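# Move one bottle from the cabinet onto the bench

## Task

Take exactly one bottle out of the cabinet and leave it standing upright on the bench, while the other two bottles remain inside the cabinet.

## Robot and tools

ROBOT. Two arms share one floor track that runs along y at x = 0. left_arm rides the carriage left_rail, which is always the one further toward +y. right_arm rides right_rail. These names do not match image sides. Each arm base sits at x = 0, y = its carriage's position_m, z = 0.04 m, facing +x. The left gripper has rigid fingers. The right gripper's fingers can fold, so grip parts with the fingertip quarter of its pads. Deeper grips may hold loosely, squeeze too hard, or let go, and a fingertip pushed onto a surface folds without much resistance.

SCENE FRAME. All reported positions use one table-fixed frame, in metres: table top at z = 0, +z up, +x the direction the arms face, +y to their left, y = 0 at the track's middle. The table starts at x = 0.17 m. For each gripper, the fingers point along its own +z axis and close along its own y axis. end_effector_position is the point between the pads when they are shut. The fingertips reach about 33 mm past that point.

ROW FORMAT (execute_actions and move). One row is a single list of 18 numbers, each in [-1, 1], covering both arms even if only one moves. The order is: left dx, dy, dz, rx, ry, rz, left gripper position, force_limit, speed; then the same nine for the right arm. The six pose numbers are an offset, not a pose. They are measured from that arm's Hand target as it stood when the action or move began, along that Hand target's own axes. 1.0 equals 0.6 m for dx/dy/dz or 180 degrees for rx/ry/rz, and rx, ry, rz form one rotation vector. Every row in an action is counted from the same starting Hand target, not from the row before. A fresh call starts from the updated Hand target, so sending an offset twice moves the arm twice. All six at 0 re-commands the current Hand target. Gripper position is absolute: +1 is fully open (140 mm), the pads touch near -0.8, and -1 closes until something blocks them. force_limit runs from about 14 N at -1 to 58 N at +1. speed runs from about 30 mm/s at -1 to 250 mm/s at +1. Both start at +1. Any 0 you send is a real command, so to leave a gripper as it is, repeat its last three numbers.

execute_actions(actions, cameras). Each action may contain:
- "rows": up to 15 rows, one per 1/30 s step.
- "steps": 1 to 450, default 15, and at least one per row. After the last row the arm keeps heading for that row's target.
- "until": rail conditions such as {"left_rail": {"position_status": ["!=", "moving"]}} or {"all": {"status": "ended"}}.
- Rail commands: left_rail or right_rail with position_m (left -0.8 to 1.5, right -1.5 to 0.8, an absolute place on the track), speed_m_s (0.01 to 1), acceleration_factor (0.1 to 1), or {"stop": true}.
Images come back only for an empty actions list or when cameras names them. Any bad value or name rejects the whole call.

move(target, speed, blend, stop_force, zero, blocking, cameras). This tool plans straight paths. target is one 18-number row, or a list of up to 15 rows, all offsets from the same starting Hand targets. speed is in m/s, from 0.002 to 3.2, default 0.25. blend is a corner radius in metres. stop_force (4 to 120 N, shared by both arms) ends an arm's path when its wrist sensor feels that much push. Leave stop_force out when moving away from something you are pressing on. The total move time is capped at 10 s. zero decides whether the force zero is taken fresh. blocking=false returns early. Until the move has ended, call wait or stop before sending rows.

Other tools:
- wait(seconds 0 to 10).
- stop: brakes a running move.
- zoom_image(camera, region [x0,y0,x1,y1] in pixels, at most 504 by 504). Cameras: cam_high, cam_front, cam_side, cam_left_wrist, cam_right_wrist.
- zero_wrist_force(arm).
- finished_scene(scene): final and irreversible. Call it only once the bottle stands by itself.

RESULTS.
- Hand target: the pose the next offsets count from.
- end_effector_position and quat wxyz: in the scene frame, possibly a few cm off.
- Joint positions: rail in m, then shoulder pan, shoulder lift, elbow, wrist 1, wrist 2, wrist 3 in rad.
- Joint torques and Wrist force/torque: in the gripper's own axes.
- object_status: 0 moving, 1 blocked while opening, 2 blocked while closing (a grip), 3 reached the command or pads met. Confirm a grip with 2.
- position_measured: in counts. 3 is open, 230 is pads touching.
- Rail position_status: moving, done, contact_stop, time_out, stopped, stopped_with_arm, stopped_for_other_arm, stopped_for_other_carriage.
- position_answer: taken or not_taken.
- move: line: done, off_target, held, fault, and any limits applied.

PRACTICE. To drive a carriage, send position_m, then wait with an until on its status. Let it arrive before aiming the gripper at a scene point. Keep the carriages at least 0.78 m apart. Orientation commands are clipped to 32 degrees per step from the current orientation. Ramp row offsets up gradually so a held bottle is not jerked, for example about 0.01 more per row. To grip harder, raise force_limit and change position slightly, for example -1 to -0.98.

AVOID.
- Letting anything fall off the table, including onto the track or the metal strip: that fails the task.
- Dropping or releasing a moving bottle, or knocking the other two bottles out.
- Hard hits on the cabinet or table, and targets pushed past a firm contact. A net force around 150 N, or joint torque at its limit, stops the arm for 10 s. Limits are 306, 306, 139, 50.2, 50.2 and 50.2 N m.
- Contact between the two arms, including closing a gripper on the other arm.
- Passing close to an arm's own base.
- Keeping an arm stretched out or loaded for a long time: motors overheat and brake.

Each tool is called after "Emit:" as name(argument=value, ...) on one line, values as JSON.

## Session

Emit:
execute_actions(actions=[])

Scene clock: 0.00 s.
left_arm: end_effector_position=(+0.3563, +1.0916, +0.5790) position_measured=3 object_status=3 end_effector_quat_wxyz=(+0.000, +0.000, +1.000, +0.000) | right_arm: end_effector_position=(+0.3563, -0.9851, +0.5790) position_measured=3 object_status=3 end_effector_quat_wxyz=(+0.000, +0.000, +1.000, +0.000)
Joint positions: left_arm=[1.013 -0.281 -2.157 1.821 -1.235 -1.571 -0.28] | right_arm=[-1.064 -0.281 -2.157 1.821 -1.235 -1.571 -0.281]
Joint velocities: within noise
Joint torques (N m): no reading
Wrist force (N): no reading
Wrist torque (N m): no reading
Wrist force, peak (N): no reading
Hand target: left_arm +0.3563, +1.0916, +0.5790; +0.000, +0.000, +1.000, +0.000 | right_arm +0.3563, -0.9851, +0.5790; +0.000, +0.000, +1.000, +0.000
Tool commands: left_gripper/position=+1.0 left_gripper/force_limit=+1.0 left_gripper/speed=+1.0 right_gripper/position=+1.0 right_gripper/force_limit=+1.0 right_gripper/speed=+1.0
left_rail: position_m=1.013 position_status=done
right_rail: position_m=-1.064 position_status=done

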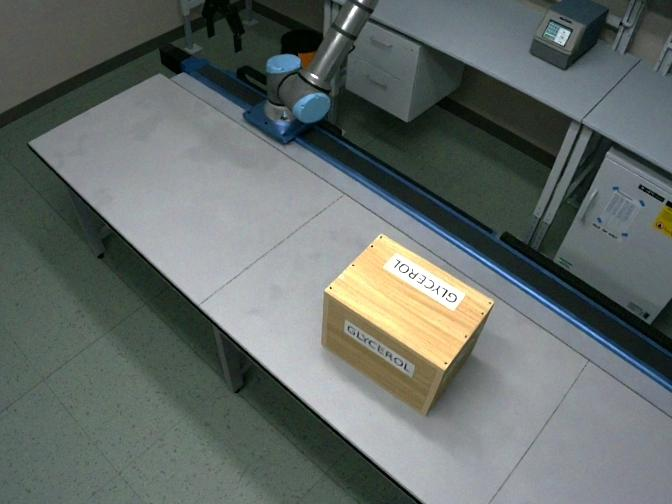

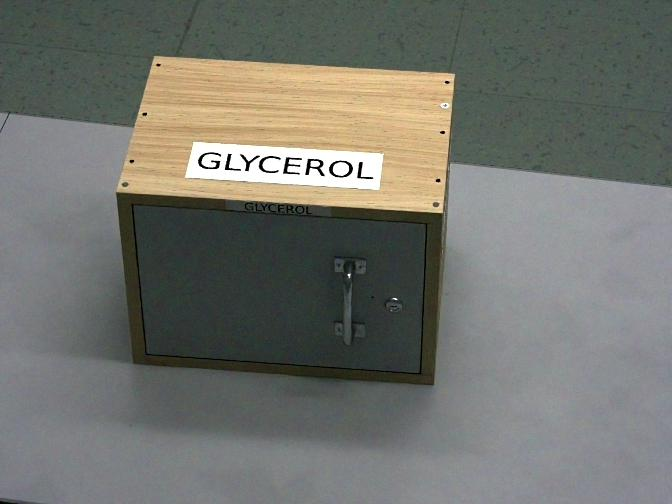

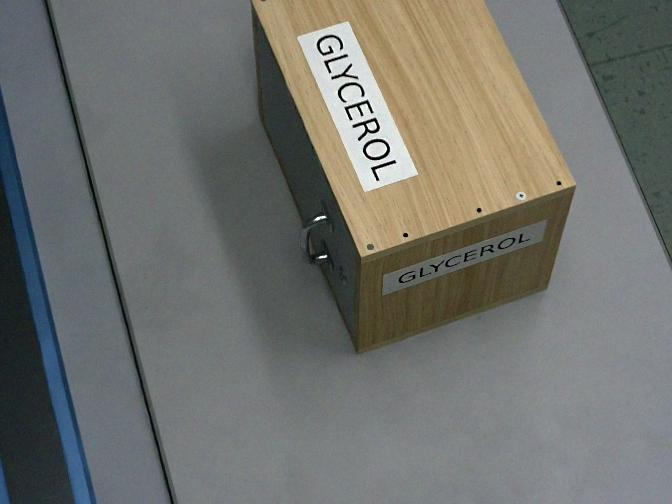

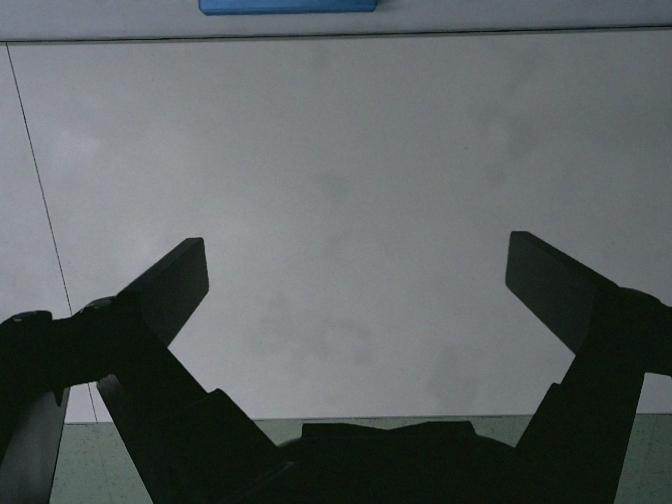

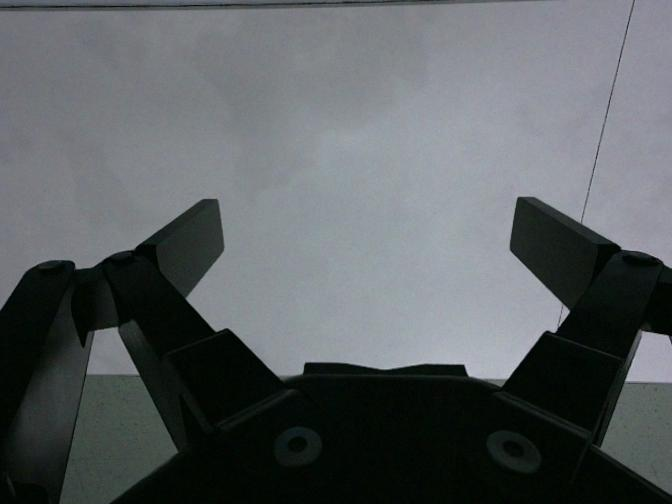

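Emit:
zoom_image(camera="cam_front", region=[280, 220, 460, 400])

Emit:
zoom_image(camera="cam_front", region=[100, 30, 480, 400])

Emit:
zoom_image(camera="cam_side", region=[220, 160, 420, 370])

Scaled by 2.800 from the camera's 672x504 image, which has a finer 960x720 frame.

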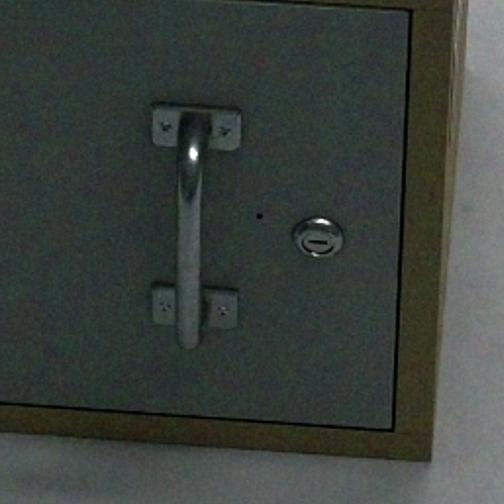

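Scaled by 1.326 from the camera's 672x504 image, which has a finer 960x720 frame.

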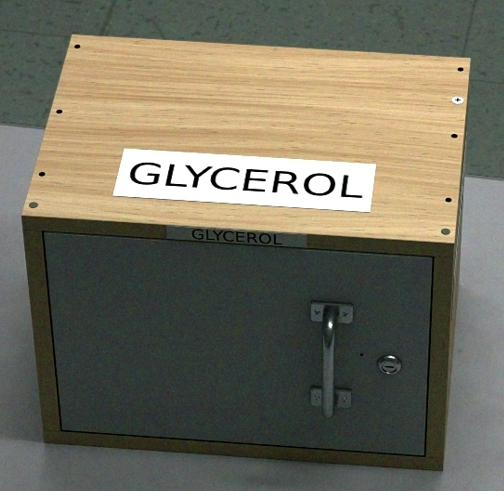

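Scaled by 2.400 from the camera's 672x504 image, which has a finer 960x720 frame.

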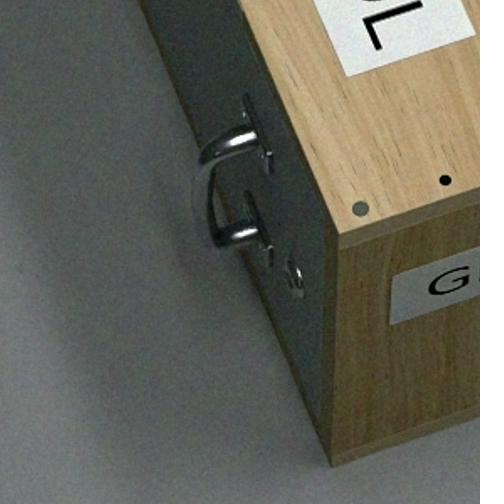

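Emit:
execute_actions(actions=[{"right_rail": {"position_m": -1.5, "speed_m_s": 0.5, "acceleration_factor": 0.4}, "left_rail": {"speed_m_s": 0.5, "acceleration_factor": 0.4}, "steps": 120, "until": {"right_rail": {"position_status": ["!=", "moving"]}}}, {"left_rail": {"position_m": -0.62}, "steps": 240, "until": {"left_rail": {"position_status": ["!=", "moving"]}}}], cameras=["cam_left_wrist", "cam_side"])

Scene clock: 178.70 s.
left_arm: end_effector_position=(+0.3563, -0.5414, +0.5790) position_measured=3 object_status=3 end_effector_quat_wxyz=(+0.000, +0.000, +1.000, +0.000) | right_arm: end_effector_position=(+0.3563, -1.4214, +0.5790) position_measured=3 object_status=3 end_effector_quat_wxyz=(+0.000, +0.000, +1.000, +0.000)
Joint positions: left_arm=[-0.62 -0.28 -2.157 1.821 -1.235 -1.571 -0.281] | right_arm=[-1.5 -0.281 -2.157 1.821 -1.235 -1.571 -0.28]
Joint torques (N m): left_arm=[1.55 -1.46 -46.4 -4.54 0.47 0.27] | right_arm=[0.59 -0.89 -46.27 -5.61 0.07 -0.36]
Wrist force (N): left_arm=[-0.1 -0.2 -0.1] | right_arm=[-0.2 0.0 -0.1]
Wrist torque (N m): left_arm=[-0.04 0.02 0.00] | right_arm=[0.00 0.04 0.01]
Wrist force, peak (N): left_arm=[0.0 -1.3 -0.2] | right_arm=[-0.6 -1.1 0.1]
Hand target: left_arm +0.3563, -0.5414, +0.5790; +0.000, +0.000, +1.000, +0.000 | right_arm +0.3563, -1.4214, +0.5790; +0.000, +0.000, +1.000, +0.000
Tool commands: left_gripper/position=+1.0 left_gripper/force_limit=+1.0 left_gripper/speed=+1.0 right_gripper/position=+1.0 right_gripper/force_limit=+1.0 right_gripper/speed=+1.0
left_rail: position_m=-0.620 speed_m_s=0.50 position_status=done
right_rail: position_m=-1.500 speed_m_s=0.50 position_status=done
camera_calibration:
cam_left_wrist: T_world_to_cam=[[0.0217092, 0.999638, -0.015895, 0.553732], [0.951196, -0.0157568, 0.308185, -0.517364], [0.307823, -0.0218097, -0.951194, 0.612732], [0, 0, 0, 1]] pos_world=[0.29148, -0.54832, 0.751072]
Images, in order (width x height): cam_side 672x504, cam_left_wrist 672x504.

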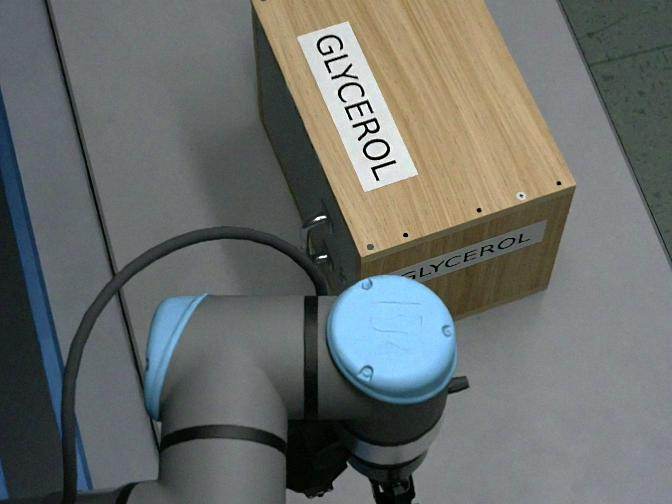

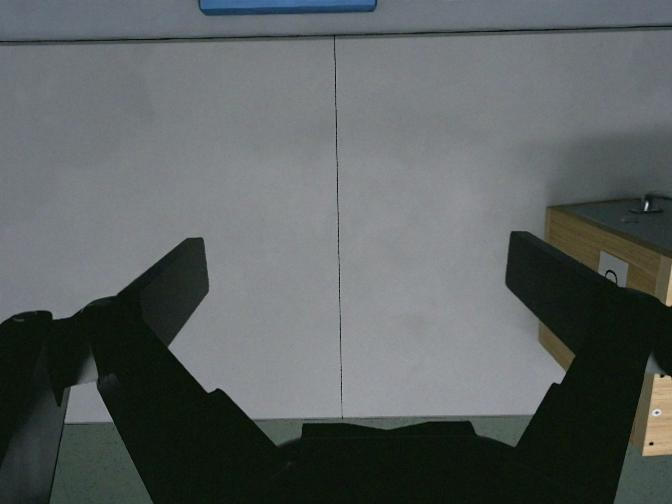

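Emit:
execute_actions(actions=[{"left_rail": {"position_m": -0.715}, "steps": 120, "until": {"left_rail": {"position_status": ["!=", "moving"]}}}])

Emit:
move(target=[0.0438, 0.819, 0.4317, -0.1198, -0.2892, -0.2302, 1, 1, 1, 0, 0, 0, 0, 0, 0, 1, 1, 1], speed=0.2, cameras=["cam_left_wrist", "cam_front", "cam_high"])

Scene clock: 243.03 s.
left_arm: end_effector_position=(+0.3563, -0.6364, +0.5790) position_measured=3 object_status=3 end_effector_quat_wxyz=(+0.000, +0.000, +1.000, +0.000) | right_arm: end_effector_position=(+0.3563, -1.4214, +0.5790) position_measured=3 object_status=3 end_effector_quat_wxyz=(+0.000, +0.000, +1.000, +0.000)
Joint positions: left_arm=[-0.715 -0.28 -2.157 1.821 -1.235 -1.571 -0.28] | right_arm=[-1.5 -0.281 -2.157 1.821 -1.235 -1.571 -0.28]
Joint torques (N m): left_arm=[2.47 -0.89 -45.93 -4.53 0.48 0.16] | right_arm=[0.62 -2.23 -46.46 -5.58 0 -0.32]
Wrist force (N): left_arm=[0.1 0.1 0.2] | right_arm=[-0.3 0.1 -0.1]
Wrist torque (N m): left_arm=[0.02 -0.03 -0.01] | right_arm=[0.03 0.08 0.00]
Wrist force, peak (N): left_arm=[-0.1 -1.3 -0.1] | right_arm=[-0.3 0.5 -0.3]
Hand target: left_arm +0.3563, -0.6364, +0.5790; +0.000, +0.000, +1.000, +0.000 | right_arm +0.3563, -1.4214, +0.5790; +0.000, +0.000, +1.000, +0.000
Tool commands: left_gripper/position=+1.0 left_gripper/force_limit=+1.0 left_gripper/speed=+1.0 right_gripper/position=+1.0 right_gripper/force_limit=+1.0 right_gripper/speed=+1.0
left_rail: position_m=-0.715 speed_m_s=0.50 position_status=done
right_rail: position_m=-1.500 speed_m_s=0.50 position_status=done

Scene clock: 246.90 s.
left_arm: end_effector_position=(+0.3301, -0.1450, +0.3200) position_measured=3 object_status=3 end_effector_quat_wxyz=(+0.427, -0.340, +0.819, +0.177) | right_arm: end_effector_position=(+0.3563, -1.4214, +0.5790) position_measured=3 object_status=3 end_effector_quat_wxyz=(+0.000, +0.000, +1.000, +0.000)
Joint positions: left_arm=[-0.715 0.773 -1.763 2.55 -3.318 -1.56 -0.008] | right_arm=[-1.5 -0.281 -2.157 1.821 -1.235 -1.571 -0.28]
Joint torques (N m): left_arm=[15.98 -4.09 -27.2 -6.72 -2.74 -0.97] | right_arm=[-0.8 -2.57 -46.26 -5.67 0.05 -0.4]
Wrist force (N): left_arm=[-3.3 1.2 2.0] | right_arm=[-0.1 0.3 0.0]
Wrist torque (N m): left_arm=[0.28 0.93 0.21] | right_arm=[0.06 0.03 0.00]
Wrist force, peak (N): left_arm=[-2.5 1.7 3.0] | right_arm=[-0.6 0.0 -0.5]
Hand target: left_arm +0.3301, -0.1450, +0.3200; +0.427, -0.340, +0.819, +0.177 | right_arm +0.3563, -1.4214, +0.5790; +0.000, +0.000, +1.000, +0.000
Off the commanded pose: left_arm 0.000 m, 0 deg | right_arm 0.000 m, 0 deg.
left_rail: position_m=-0.715 speed_m_s=0.50 position_status=done
right_rail: position_m=-1.500 speed_m_s=0.50 position_status=done
move: done
camera_calibration:
cam_left_wrist: T_world_to_cam=[[-0.689024, 0.724688, 0.00855417, 0.340813], [0.218378, 0.196347, 0.955907, -0.34099], [0.691055, 0.660511, -0.293544, 0.145154], [0, 0, 0, 1]] pos_world=[0.208984, -0.275906, 0.365649]
Images, in order (width x height): cam_high 672x504, cam_front 672x504, cam_left_wrist 672x504.

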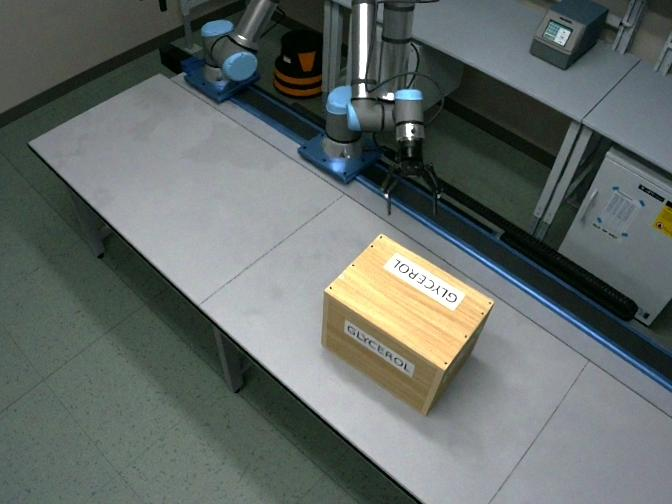

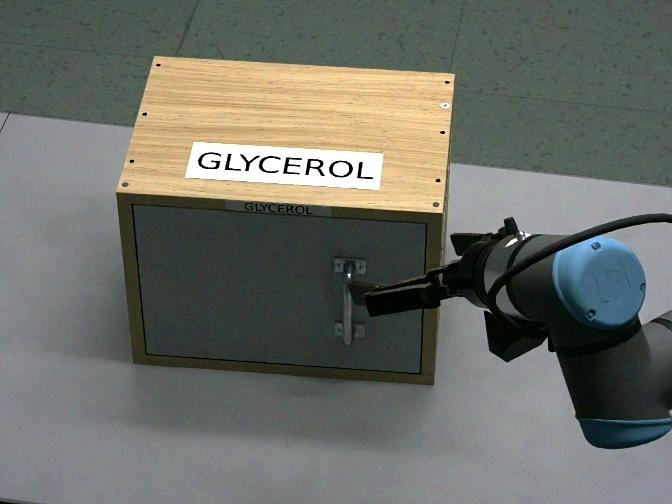

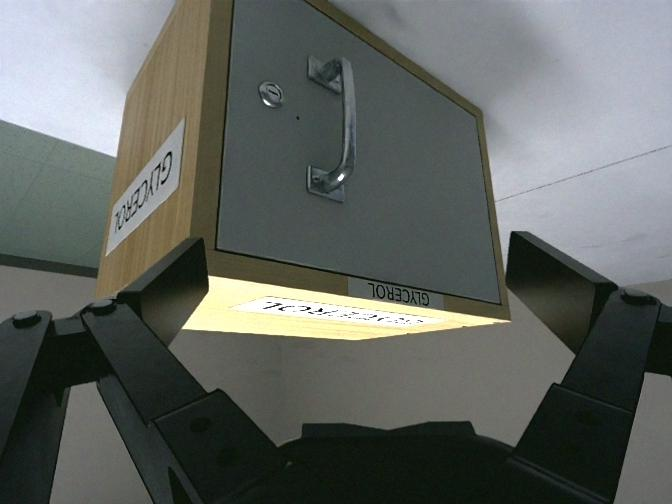

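Emit:
move(target=[0.10497, 0.07895, 0.18572, 0.17976, 0, 0.12587, -0.2, 0, -0.5, 0, 0, 0, 0, 0, 0, 1, 1, 1], speed=0.12, cameras=["cam_left_wrist", "cam_front", "cam_side"])

Scene clock: 306.73 s.
left_arm: end_effector_position=(+0.3356, -0.0725, +0.2045) position_measured=154 object_status=3 end_effector_quat_wxyz=(+0.461, -0.043, +0.886, +0.022) | right_arm: end_effector_position=(+0.3563, -1.4214, +0.5790) position_measured=3 object_status=3 end_effector_quat_wxyz=(+0.000, +0.000, +1.000, +0.000)
Joint positions: left_arm=[-0.715 1.192 -1.283 2.261 -3.128 -2.387 0.839] | right_arm=[-1.5 -0.281 -2.157 1.821 -1.235 -1.571 -0.28]
Joint torques (N m): left_arm=[15.83 -40.77 -39.16 -3.15 -4.75 2.38] | right_arm=[0.08 -3.14 -46.92 -5.8 -0.18 -0.55]
Wrist force (N): left_arm=[-2.5 1.3 2.1] | right_arm=[-0.3 0.1 -0.2]
Wrist torque (N m): left_arm=[0.43 0.80 0.01] | right_arm=[0.04 0.07 0.00]
Wrist force, peak (N): left_arm=[-3.1 0.9 2.7] | right_arm=[-0.6 0.0 -0.5]
Hand target: left_arm +0.3356, -0.0725, +0.2044; +0.461, -0.043, +0.886, +0.022 | right_arm +0.3563, -1.4214, +0.5790; +0.000, +0.000, +1.000, +0.000
Off the commanded pose: left_arm 0.000 m, 0 deg | right_arm 0.000 m, 0 deg.
left_rail: position_m=-0.715 speed_m_s=0.50 position_status=done
right_rail: position_m=-1.500 speed_m_s=0.50 position_status=done
move: done
camera_calibration:
cam_left_wrist: T_world_to_cam=[[-0.0708172, 0.997452, 0.00863627, 0.105404], [0.293115, 0.0125333, 0.955995, -0.284402], [0.953451, 0.0702323, -0.293256, -0.0713604], [0, 0, 0, 1]] pos_world=[0.158865, -0.0965596, 0.250049]
Images, in order (width x height): cam_front 672x504, cam_side 672x504, cam_left_wrist 672x504.

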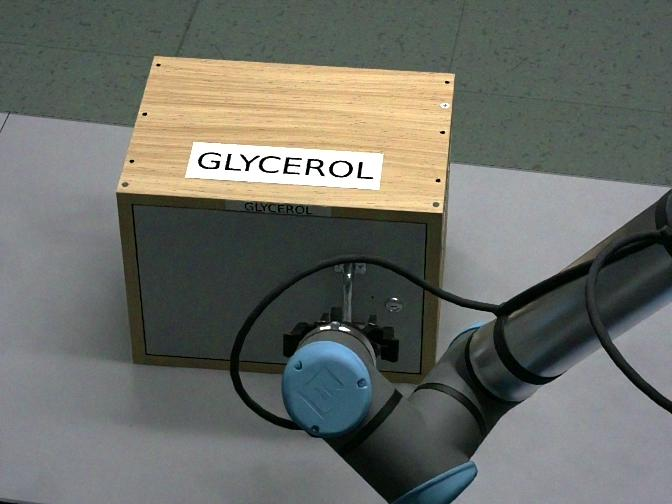

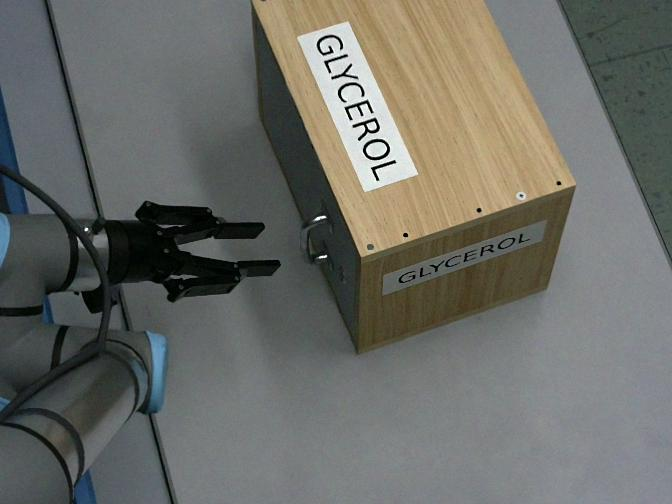

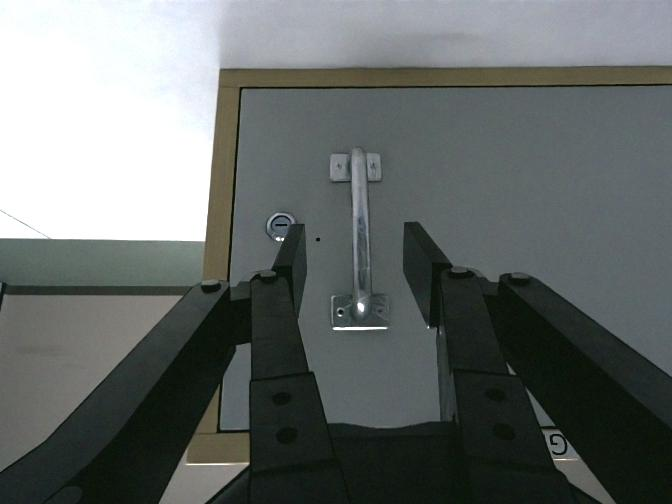

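Emit:
move(target=[0, 0.0092, 0.1333, 0, 0, 0, -0.2, 0, -0.5, 0, 0, 0, 0, 0, 0, 1, 1, 1], speed=0.04, stop_force=12, cameras=["cam_left_wrist", "cam_side"])

Scene clock: 323.77 s.
left_arm: end_effector_position=(+0.4003, -0.0608, +0.1586) position_measured=154 object_status=3 end_effector_quat_wxyz=(+0.461, -0.043, +0.886, +0.022) | right_arm: end_effector_position=(+0.3563, -1.4214, +0.5790) position_measured=3 object_status=3 end_effector_quat_wxyz=(+0.000, +0.000, +1.000, +0.000)
Joint positions: left_arm=[-0.715 1.102 -1.159 2.228 -3.293 -2.335 0.735] | right_arm=[-1.5 -0.281 -2.157 1.821 -1.235 -1.571 -0.28]
Joint torques (N m): left_arm=[-11.66 -48.53 -35.81 -6.99 1.53 -1.68] | right_arm=[-0.94 -3.63 -45.93 -6 -0.18 -0.71]
Wrist force (N): left_arm=[-3.2 0.6 1.6] | right_arm=[-0.1 0.2 0.1]
Wrist torque (N m): left_arm=[0.32 0.85 0.31] | right_arm=[0.05 0.04 0.01]
Wrist force, peak (N): left_arm=[-3.2 0.9 1.8] | right_arm=[-0.2 0.3 -0.7]
Hand target: left_arm +0.4003, -0.0608, +0.1586; +0.461, -0.043, +0.886, +0.022 | right_arm +0.3563, -1.4214, +0.5790; +0.000, +0.000, +1.000, +0.000
Off the commanded pose: left_arm 0.000 m, 0 deg | right_arm 0.000 m, 0 deg.
left_rail: position_m=-0.715 speed_m_s=0.50 position_status=done
right_rail: position_m=-1.500 speed_m_s=0.50 position_status=done
move: done
camera_calibration:
cam_left_wrist: T_world_to_cam=[[-0.0707209, 0.997459, 0.00860686, 0.0985972], [0.293208, 0.0125399, 0.955967, -0.259744], [0.95343, 0.0701304, -0.293349, -0.147293], [0, 0, 0, 1]] pos_world=[0.223565, -0.0847597, 0.204249]
Images, in order (width x height): cam_side 672x504, cam_left_wrist 672x504.

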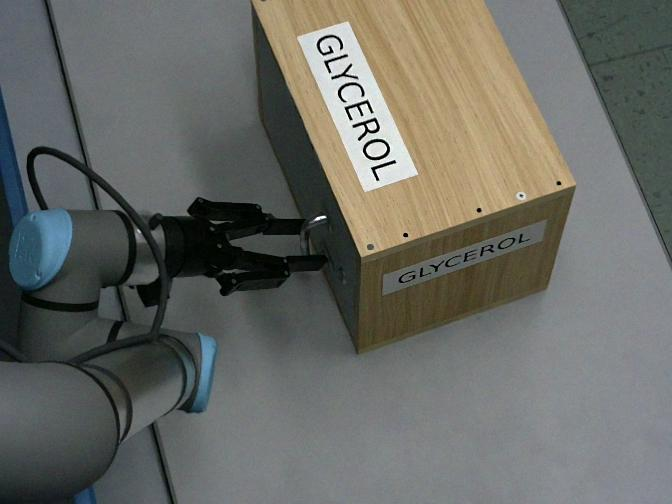

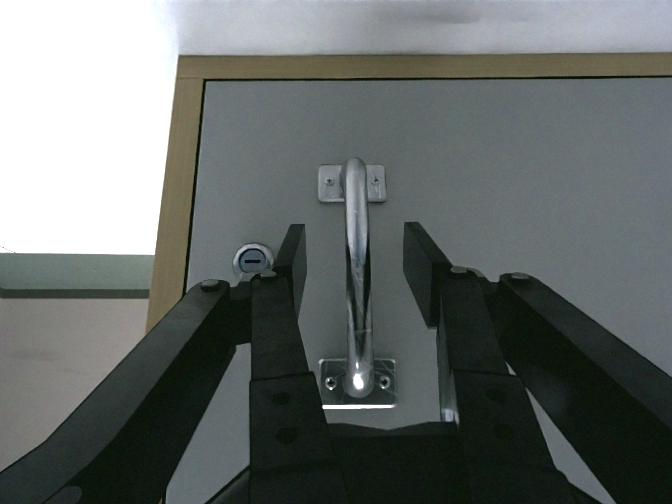

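Emit:
execute_actions(actions=[{"rows": [[0,0,0,0,0,0,-1,0,-1,0,0,0,0,0,0,1,1,1]], "steps": 75}], cameras=["cam_left_wrist"])

Scene clock: 330.20 s.
left_arm: end_effector_position=(+0.4003, -0.0608, +0.1586) position_measured=214 object_status=2 end_effector_quat_wxyz=(+0.461, -0.043, +0.886, +0.022) | right_arm: end_effector_position=(+0.3563, -1.4214, +0.5790) position_measured=3 object_status=3 end_effector_quat_wxyz=(+0.000, +0.000, +1.000, +0.000)
Joint positions: left_arm=[-0.715 1.102 -1.159 2.228 -3.293 -2.335 0.735] | right_arm=[-1.5 -0.281 -2.157 1.821 -1.235 -1.571 -0.28]
Joint torques (N m): left_arm=[-11.29 -55.36 -9.34 -2.17 -7.46 -1.74] | right_arm=[0.28 -4.34 -45.77 -5.95 -0.44 -0.8]
Wrist force (N): left_arm=[-3.0 14.1 3.5] | right_arm=[-0.2 0.1 -0.3]
Wrist torque (N m): left_arm=[-0.05 0.80 0.53] | right_arm=[0.03 0.04 0.00]
Wrist force, peak (N): left_arm=[-2.6 14.8 5.0] | right_arm=[-0.5 0.2 -0.6]
Hand target: left_arm +0.4003, -0.0608, +0.1586; +0.461, -0.043, +0.886, +0.022 | right_arm +0.3563, -1.4214, +0.5790; +0.000, +0.000, +1.000, +0.000
Off the commanded pose: left_arm 0.000 m, 0 deg | right_arm 0.000 m, 0 deg.
left_rail: position_m=-0.715 speed_m_s=0.50 position_status=done
right_rail: position_m=-1.500 speed_m_s=0.50 position_status=done
camera_calibration:
cam_left_wrist: T_world_to_cam=[[-0.0707209, 0.997459, 0.00860686, 0.0985972], [0.293208, 0.0125399, 0.955967, -0.259744], [0.95343, 0.0701304, -0.293349, -0.147293], [0, 0, 0, 1]] pos_world=[0.223565, -0.0847597, 0.204249]
Images, in order (width x height): cam_left_wrist 672x504.

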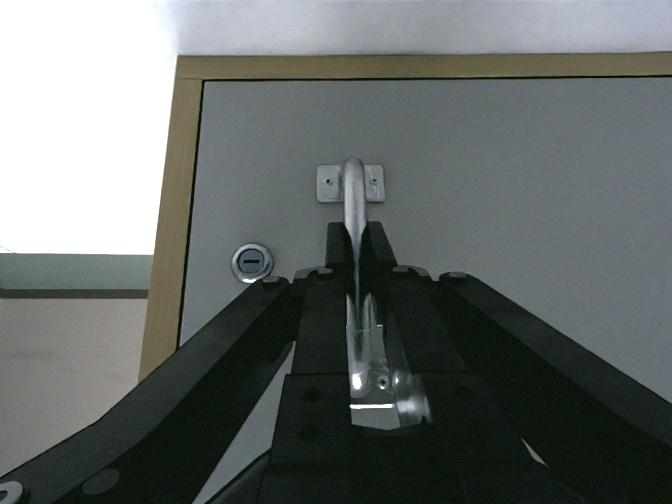

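Emit:
move(target=[0.01317, 0.0044, -0.0188, 0, 0, 0, -1, 0, -1, 0, 0, 0, 0, 0, 0, 1, 1, 1], speed=0.015, stop_force=30, cameras=["cam_left_wrist", "cam_front", "cam_side"])

Scene clock: 346.30 s.
left_arm: end_effector_position=(+0.3863, -0.0595, +0.1586) position_measured=214 object_status=2 end_effector_quat_wxyz=(+0.461, -0.043, +0.886, +0.022) | right_arm: end_effector_position=(+0.3563, -1.4214, +0.5790) position_measured=3 object_status=3 end_effector_quat_wxyz=(+0.000, +0.000, +1.000, +0.000)
Joint positions: left_arm=[-0.715 1.123 -1.165 2.233 -3.275 -2.348 0.759] | right_arm=[-1.5 -0.281 -2.157 1.821 -1.235 -1.571 -0.28]
Joint torques (N m): left_arm=[21.04 -87.61 -19.51 -2.85 -1.3 1.79] | right_arm=[0.06 -6.86 -46.08 -5.93 -0.61 -1.05]
Wrist force (N): left_arm=[-5.9 -8.3 2.5] | right_arm=[-0.3 0.0 0.0]
Wrist torque (N m): left_arm=[0.46 0.62 0.42] | right_arm=[0.00 0.07 0.00]
Wrist force, peak (N): left_arm=[-5.8 15.8 5.7] | right_arm=[-0.5 0.3 -0.7]
Hand target: left_arm +0.3863, -0.0595, +0.1586; +0.461, -0.043, +0.886, +0.022 | right_arm +0.3563, -1.4214, +0.5790; +0.000, +0.000, +1.000, +0.000
Off the commanded pose: left_arm 0.000 m, 0 deg | right_arm 0.000 m, 0 deg.
left_rail: position_m=-0.715 speed_m_s=0.50 position_status=done
right_rail: position_m=-1.500 speed_m_s=0.50 position_status=done
move: done
camera_calibration:
cam_left_wrist: T_world_to_cam=[[-0.0707209, 0.997459, 0.00860686, 0.0963175], [0.293208, 0.0125399, 0.955967, -0.255684], [0.95343, 0.0701304, -0.293349, -0.134132], [0, 0, 0, 1]] pos_world=[0.209665, -0.0834597, 0.204249]
Images, in order (width x height): cam_front 672x504, cam_side 672x504, cam_left_wrist 672x504.

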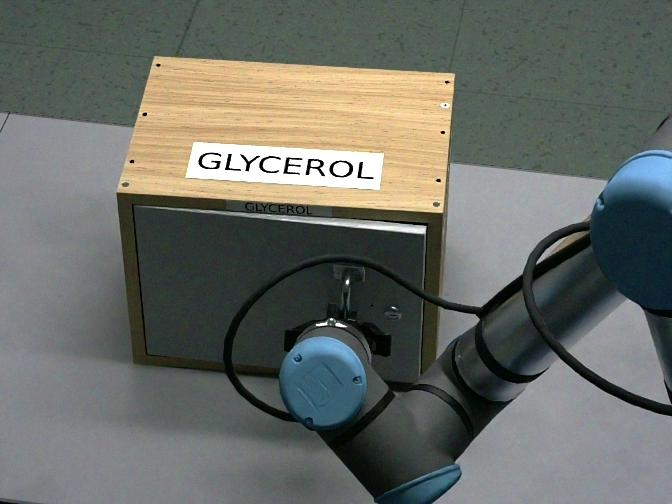

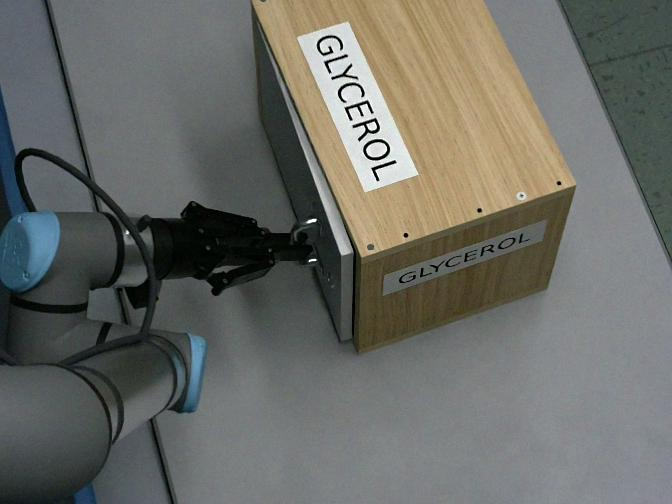

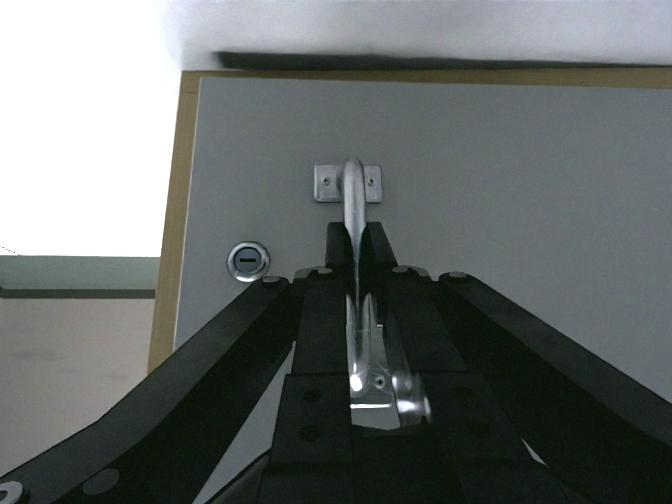

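Emit:
move(target=[[0.02997, 0.0127, -0.0428, 0, 0, 0, -1, 0, -1, 0, 0, 0, 0, 0, 0, 1, 1, 1],[0.07073, 0.04167, -0.101, 0, 0, 0, -1, 0, -1, 0, 0, 0, 0, 0, 0, 1, 1, 1]], blend=0.02, speed=0.03, stop_force=35, cameras=["cam_left_wrist", "cam_side"])

Scene clock: 362.00 s.
left_arm: end_effector_position=(+0.3103, -0.0416, +0.1586) position_measured=214 object_status=2 end_effector_quat_wxyz=(+0.461, -0.043, +0.886, +0.022) | right_arm: end_effector_position=(+0.3563, -1.4214, +0.5790) position_measured=3 object_status=3 end_effector_quat_wxyz=(+0.000, +0.000, +1.000, +0.000)
Joint positions: left_arm=[-0.715 1.248 -1.182 2.226 -3.141 -2.416 0.911] | right_arm=[-1.5 -0.281 -2.157 1.821 -1.235 -1.571 -0.28]
Joint torques (N m): left_arm=[18.02 -89.21 -29.7 -1.8 -5.99 2.06] | right_arm=[1.23 -6.19 -46.15 -6.37 -0.61 -0.84]
Wrist force (N): left_arm=[-5.9 11.1 10.9] | right_arm=[-0.2 0.2 -0.2]
Wrist torque (N m): left_arm=[0.33 0.69 0.14] | right_arm=[0.05 0.05 0.00]
Wrist force, peak (N): left_arm=[-5.8 11.0 11.4] | right_arm=[-0.4 0.4 -0.8]
Hand target: left_arm +0.3103, -0.0416, +0.1586; +0.461, -0.043, +0.886, +0.022 | right_arm +0.3563, -1.4214, +0.5790; +0.000, +0.000, +1.000, +0.000
Off the commanded pose: left_arm 0.000 m, 0 deg | right_arm 0.000 m, 0 deg.
left_rail: position_m=-0.715 speed_m_s=0.50 position_status=done
right_rail: position_m=-1.500 speed_m_s=0.50 position_status=done
move: done; blend cut to 0.0161 m at target 1
camera_calibration:
cam_left_wrist: T_world_to_cam=[[-0.0707209, 0.997459, 0.00860686, 0.0730819], [0.293208, 0.0125399, 0.955967, -0.2335], [0.95343, 0.0701304, -0.293349, -0.0628605], [0, 0, 0, 1]] pos_world=[0.133565, -0.0655597, 0.204149]
Images, in order (width x height): cam_side 672x504, cam_left_wrist 672x504.

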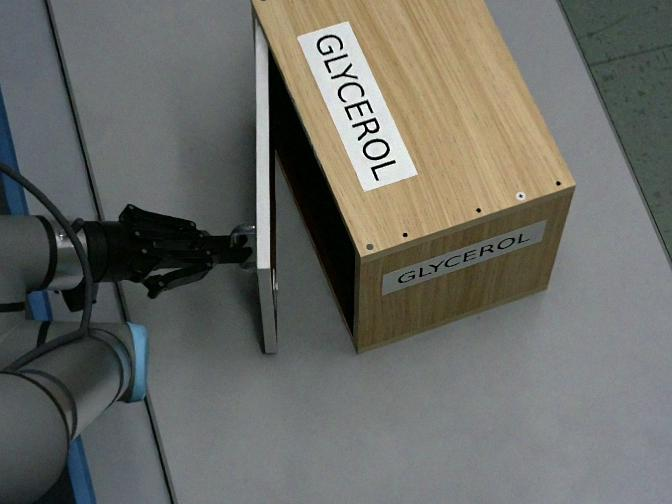

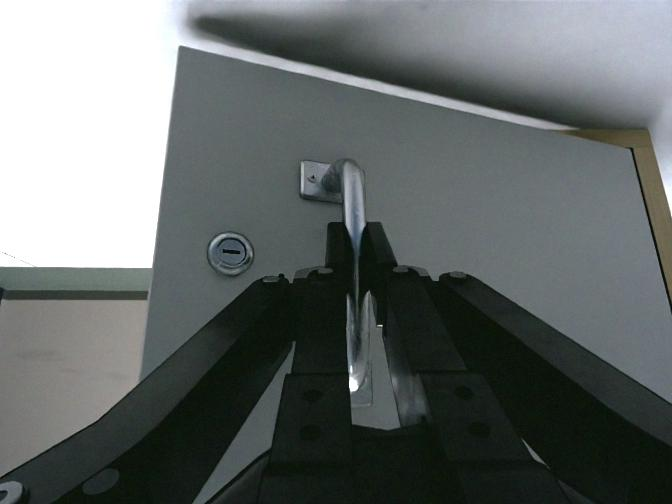

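Emit:
move(target=[[0.03727, 0.0442, -0.05323, 0, 0, 0, -1, 0, -1, 0, 0, 0, 0, 0, 0, 1, 1, 1],[0.0699, 0.0973, -0.0998, 0, 0, 0, -1, 0, -1, 0, 0, 0, 0, 0, 0, 1, 1, 1]], blend=0.02, speed=0.03, stop_force=35, cameras=["cam_left_wrist", "cam_side", "cam_front"])

Scene clock: 377.80 s.
left_arm: end_effector_position=(+0.2319, +0.0094, +0.1585) position_measured=214 object_status=2 end_effector_quat_wxyz=(+0.461, -0.043, +0.886, +0.022) | right_arm: end_effector_position=(+0.3563, -1.4214, +0.5790) position_measured=3 object_status=3 end_effector_quat_wxyz=(+0.000, +0.000, +1.000, +0.000)
Joint positions: left_arm=[-0.715 1.385 -1.16 2.134 -2.924 -2.476 1.102] | right_arm=[-1.5 -0.281 -2.157 1.821 -1.235 -1.571 -0.28]
Joint torques (N m): left_arm=[19.66 -52.46 -38.12 -3.31 -4.12 2.48] | right_arm=[0.27 -6.24 -46.18 -6.46 -0.96 -0.93]
Wrist force (N): left_arm=[-6.5 0.8 7.3] | right_arm=[-0.2 0.5 0.0]
Wrist torque (N m): left_arm=[0.63 1.01 -0.22] | right_arm=[0.11 0.06 0.00]
Wrist force, peak (N): left_arm=[-6.2 10.9 11.2] | right_arm=[-0.6 0.6 -0.4]
Hand target: left_arm +0.2319, +0.0094, +0.1585; +0.461, -0.043, +0.886, +0.022 | right_arm +0.3563, -1.4214, +0.5790; +0.000, +0.000, +1.000, +0.000
Off the commanded pose: left_arm 0.000 m, 0 deg | right_arm 0.000 m, 0 deg.
left_rail: position_m=-0.715 speed_m_s=0.50 position_status=done
right_rail: position_m=-1.500 speed_m_s=0.50 position_status=done
move: done
camera_calibration:
cam_left_wrist: T_world_to_cam=[[-0.0707209, 0.997459, 0.00860686, 0.016667], [0.293208, 0.0125399, 0.955967, -0.211152], [0.95343, 0.0701304, -0.293349, 0.00831177], [0, 0, 0, 1]] pos_world=[0.0551654, -0.0145597, 0.204149]
Images, in order (width x height): cam_front 672x504, cam_side 672x504, cam_left_wrist 672x504.

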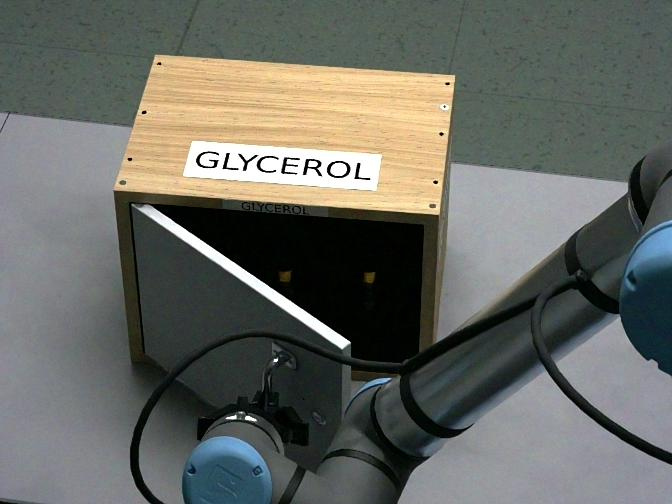

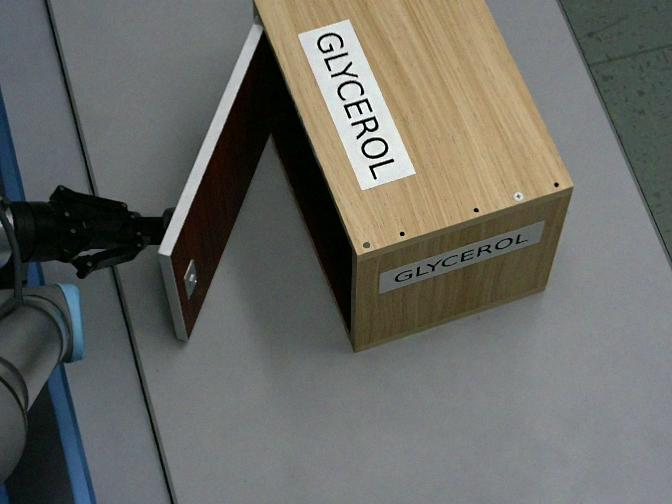

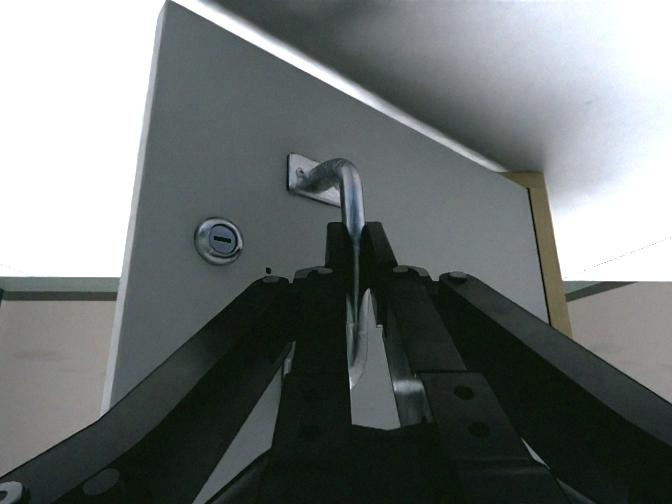

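Emit:
execute_actions(actions=[{"rows": [[0,0,0,0,0,0,-0.52,0,-1,0,0,0,0,0,0,1,1,1]], "steps": 30}], cameras=["cam_left_wrist"])

Scene clock: 414.17 s.
left_arm: end_effector_position=(+0.2319, +0.0094, +0.1585) position_measured=195 object_status=3 end_effector_quat_wxyz=(+0.461, -0.043, +0.886, +0.022) | right_arm: end_effector_position=(+0.3563, -1.4214, +0.5790) position_measured=3 object_status=3 end_effector_quat_wxyz=(+0.000, +0.000, +1.000, +0.000)
Joint positions: left_arm=[-0.715 1.385 -1.16 2.134 -2.924 -2.476 1.102] | right_arm=[-1.5 -0.281 -2.157 1.821 -1.235 -1.571 -0.28]
Joint torques (N m): left_arm=[2.44 -53.9 -36.4 -5.54 -3.75 0.95] | right_arm=[0.62 -6.61 -45.32 -6.55 -1.08 -0.93]
Wrist force (N): left_arm=[-3.0 0.2 2.1] | right_arm=[-0.2 -0.1 -0.1]
Wrist torque (N m): left_arm=[0.17 0.85 0.00] | right_arm=[-0.03 0.06 0.01]
Wrist force, peak (N): left_arm=[-6.6 0.8 7.9] | right_arm=[-0.6 0.4 -0.5]
Hand target: left_arm +0.2319, +0.0094, +0.1585; +0.461, -0.043, +0.886, +0.022 | right_arm +0.3563, -1.4214, +0.5790; +0.000, +0.000, +1.000, +0.000
Off the commanded pose: left_arm 0.000 m, 0 deg | right_arm 0.000 m, 0 deg.
left_rail: position_m=-0.715 speed_m_s=0.50 position_status=done
right_rail: position_m=-1.500 speed_m_s=0.50 position_status=done
camera_calibration:
cam_left_wrist: T_world_to_cam=[[-0.0707209, 0.997459, 0.00860686, 0.016667], [0.293208, 0.0125399, 0.955967, -0.211152], [0.95343, 0.0701304, -0.293349, 0.00831177], [0, 0, 0, 1]] pos_world=[0.0551654, -0.0145597, 0.204149]
Images, in order (width x height): cam_left_wrist 672x504.

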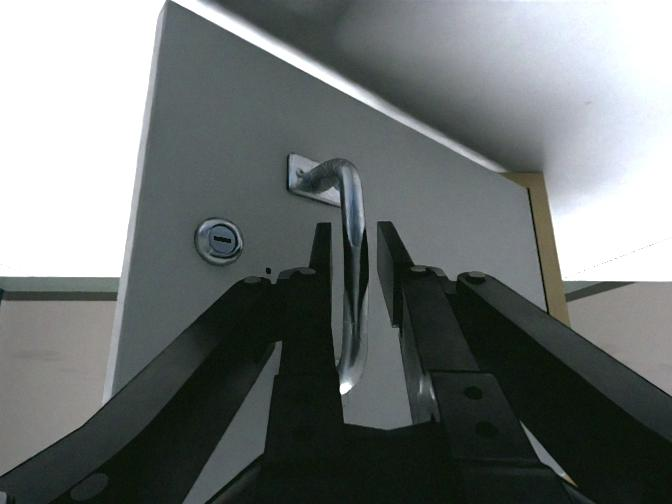

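Emit:
move(target=[[0, 0, -0.1333, 0, 0, 0, -0.52, 0, -1, 0, 0, 0, 0, 0, 0, 1, 1, 1],[-0.2597, -0.1045, -0.3308, -0.13653, 0, -0.0956, -0.52, 0, -1, 0, 0, 0, 0, 0, 0, 1, 1, 1],[-0.3555, -0.2255, -0.1363, -0.31628, 0, -0.22147, -0.52, 0, -1, 0, 0, 0, 0, 0, 0, 1, 1, 1]], blend=[0, 0.03, 0], speed=[0.08, 0.15, 0.12], cameras=["cam_left_wrist", "cam_side", "cam_front", "cam_high"])

Scene clock: 461.87 s.
left_arm: end_effector_position=(+0.2999, -0.1199, +0.3802) position_measured=195 object_status=3 end_effector_quat_wxyz=(+0.366, -0.540, +0.704, +0.281) | right_arm: end_effector_position=(+0.3563, -1.4214, +0.5790) position_measured=3 object_status=3 end_effector_quat_wxyz=(+0.000, +0.000, +1.000, +0.000)
Joint positions: left_arm=[-0.715 0.507 -1.923 2.485 -2.915 -0.941 -0.536] | right_arm=[-1.5 -0.281 -2.157 1.821 -1.235 -1.571 -0.28]
Joint torques (N m): left_arm=[-11.6 4.43 -51.73 -3.27 4.22 -1.42] | right_arm=[0.04 -6.03 -45.83 -6.4 -1.04 -0.96]
Wrist force (N): left_arm=[-3.0 0.3 1.7] | right_arm=[0.1 0.3 -0.1]
Wrist torque (N m): left_arm=[0.26 0.89 0.24] | right_arm=[0.06 -0.01 0.01]
Wrist force, peak (N): left_arm=[-3.4 0.5 2.5] | right_arm=[-0.8 0.5 -0.5]
Hand target: left_arm +0.3000, -0.1199, +0.3802; +0.366, -0.540, +0.704, +0.281 | right_arm +0.3563, -1.4214, +0.5790; +0.000, +0.000, +1.000, +0.000
Off the commanded pose: left_arm 0.000 m, 0 deg | right_arm 0.000 m, 0 deg.
left_rail: position_m=-0.715 speed_m_s=0.50 position_status=done
right_rail: position_m=-1.500 speed_m_s=0.50 position_status=done
move: done
camera_calibration:
cam_left_wrist: T_world_to_cam=[[-0.959, 0.28328, 0.00845757, 0.329391], [0.0908903, 0.279154, 0.955935, -0.34874], [0.268437, 0.91751, -0.293456, 0.324621], [0, 0, 0, 1]] pos_world=[0.260443, -0.293801, 0.425849]
Images, in order (width x height): cam_high 672x504, cam_front 672x504, cam_side 672x504, cam_left_wrist 672x504.

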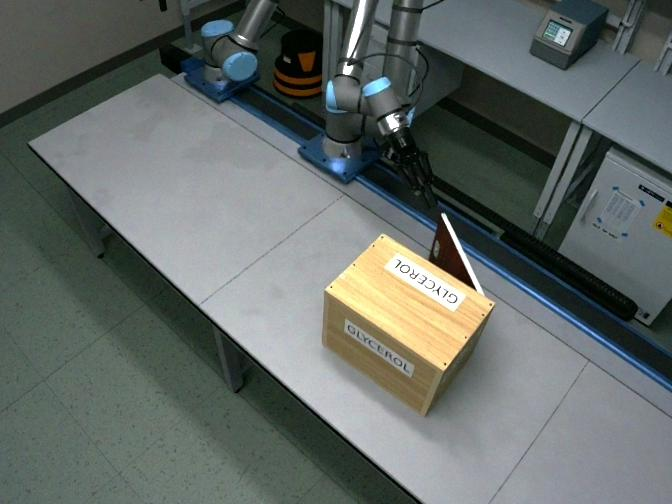

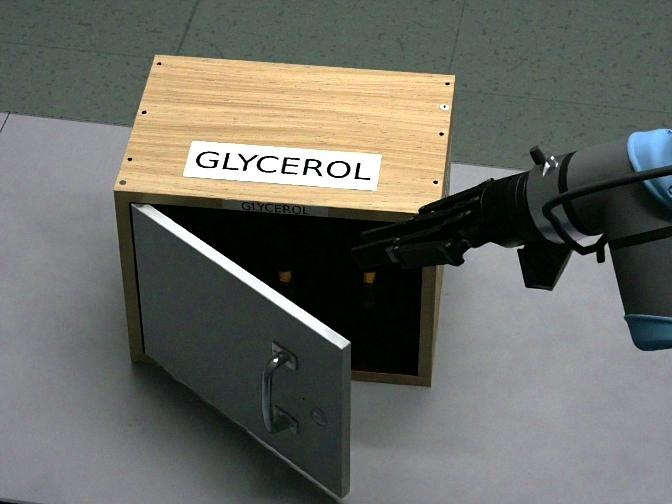

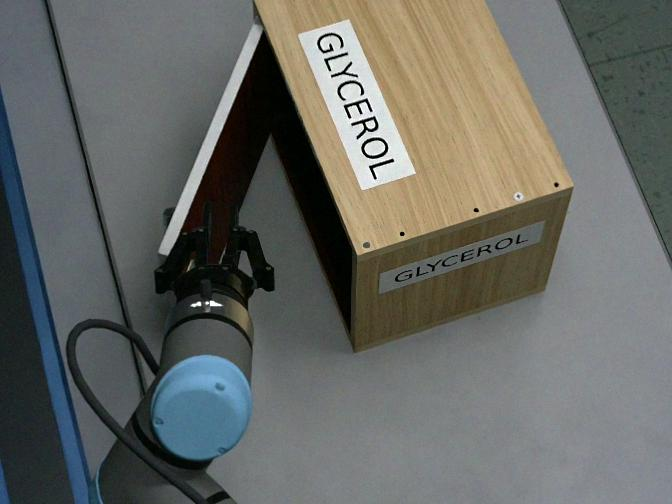

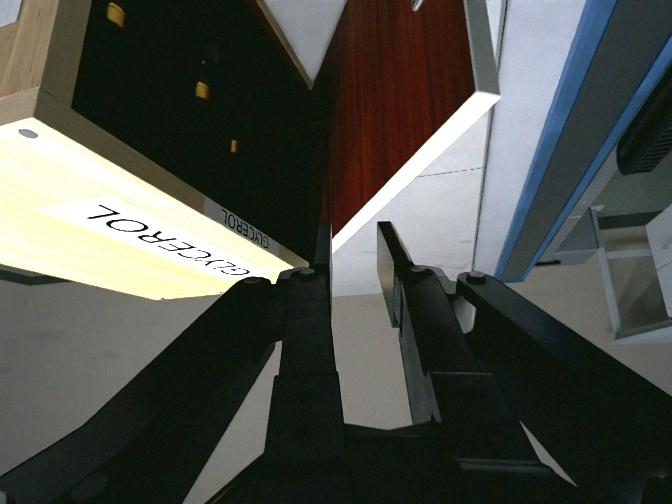

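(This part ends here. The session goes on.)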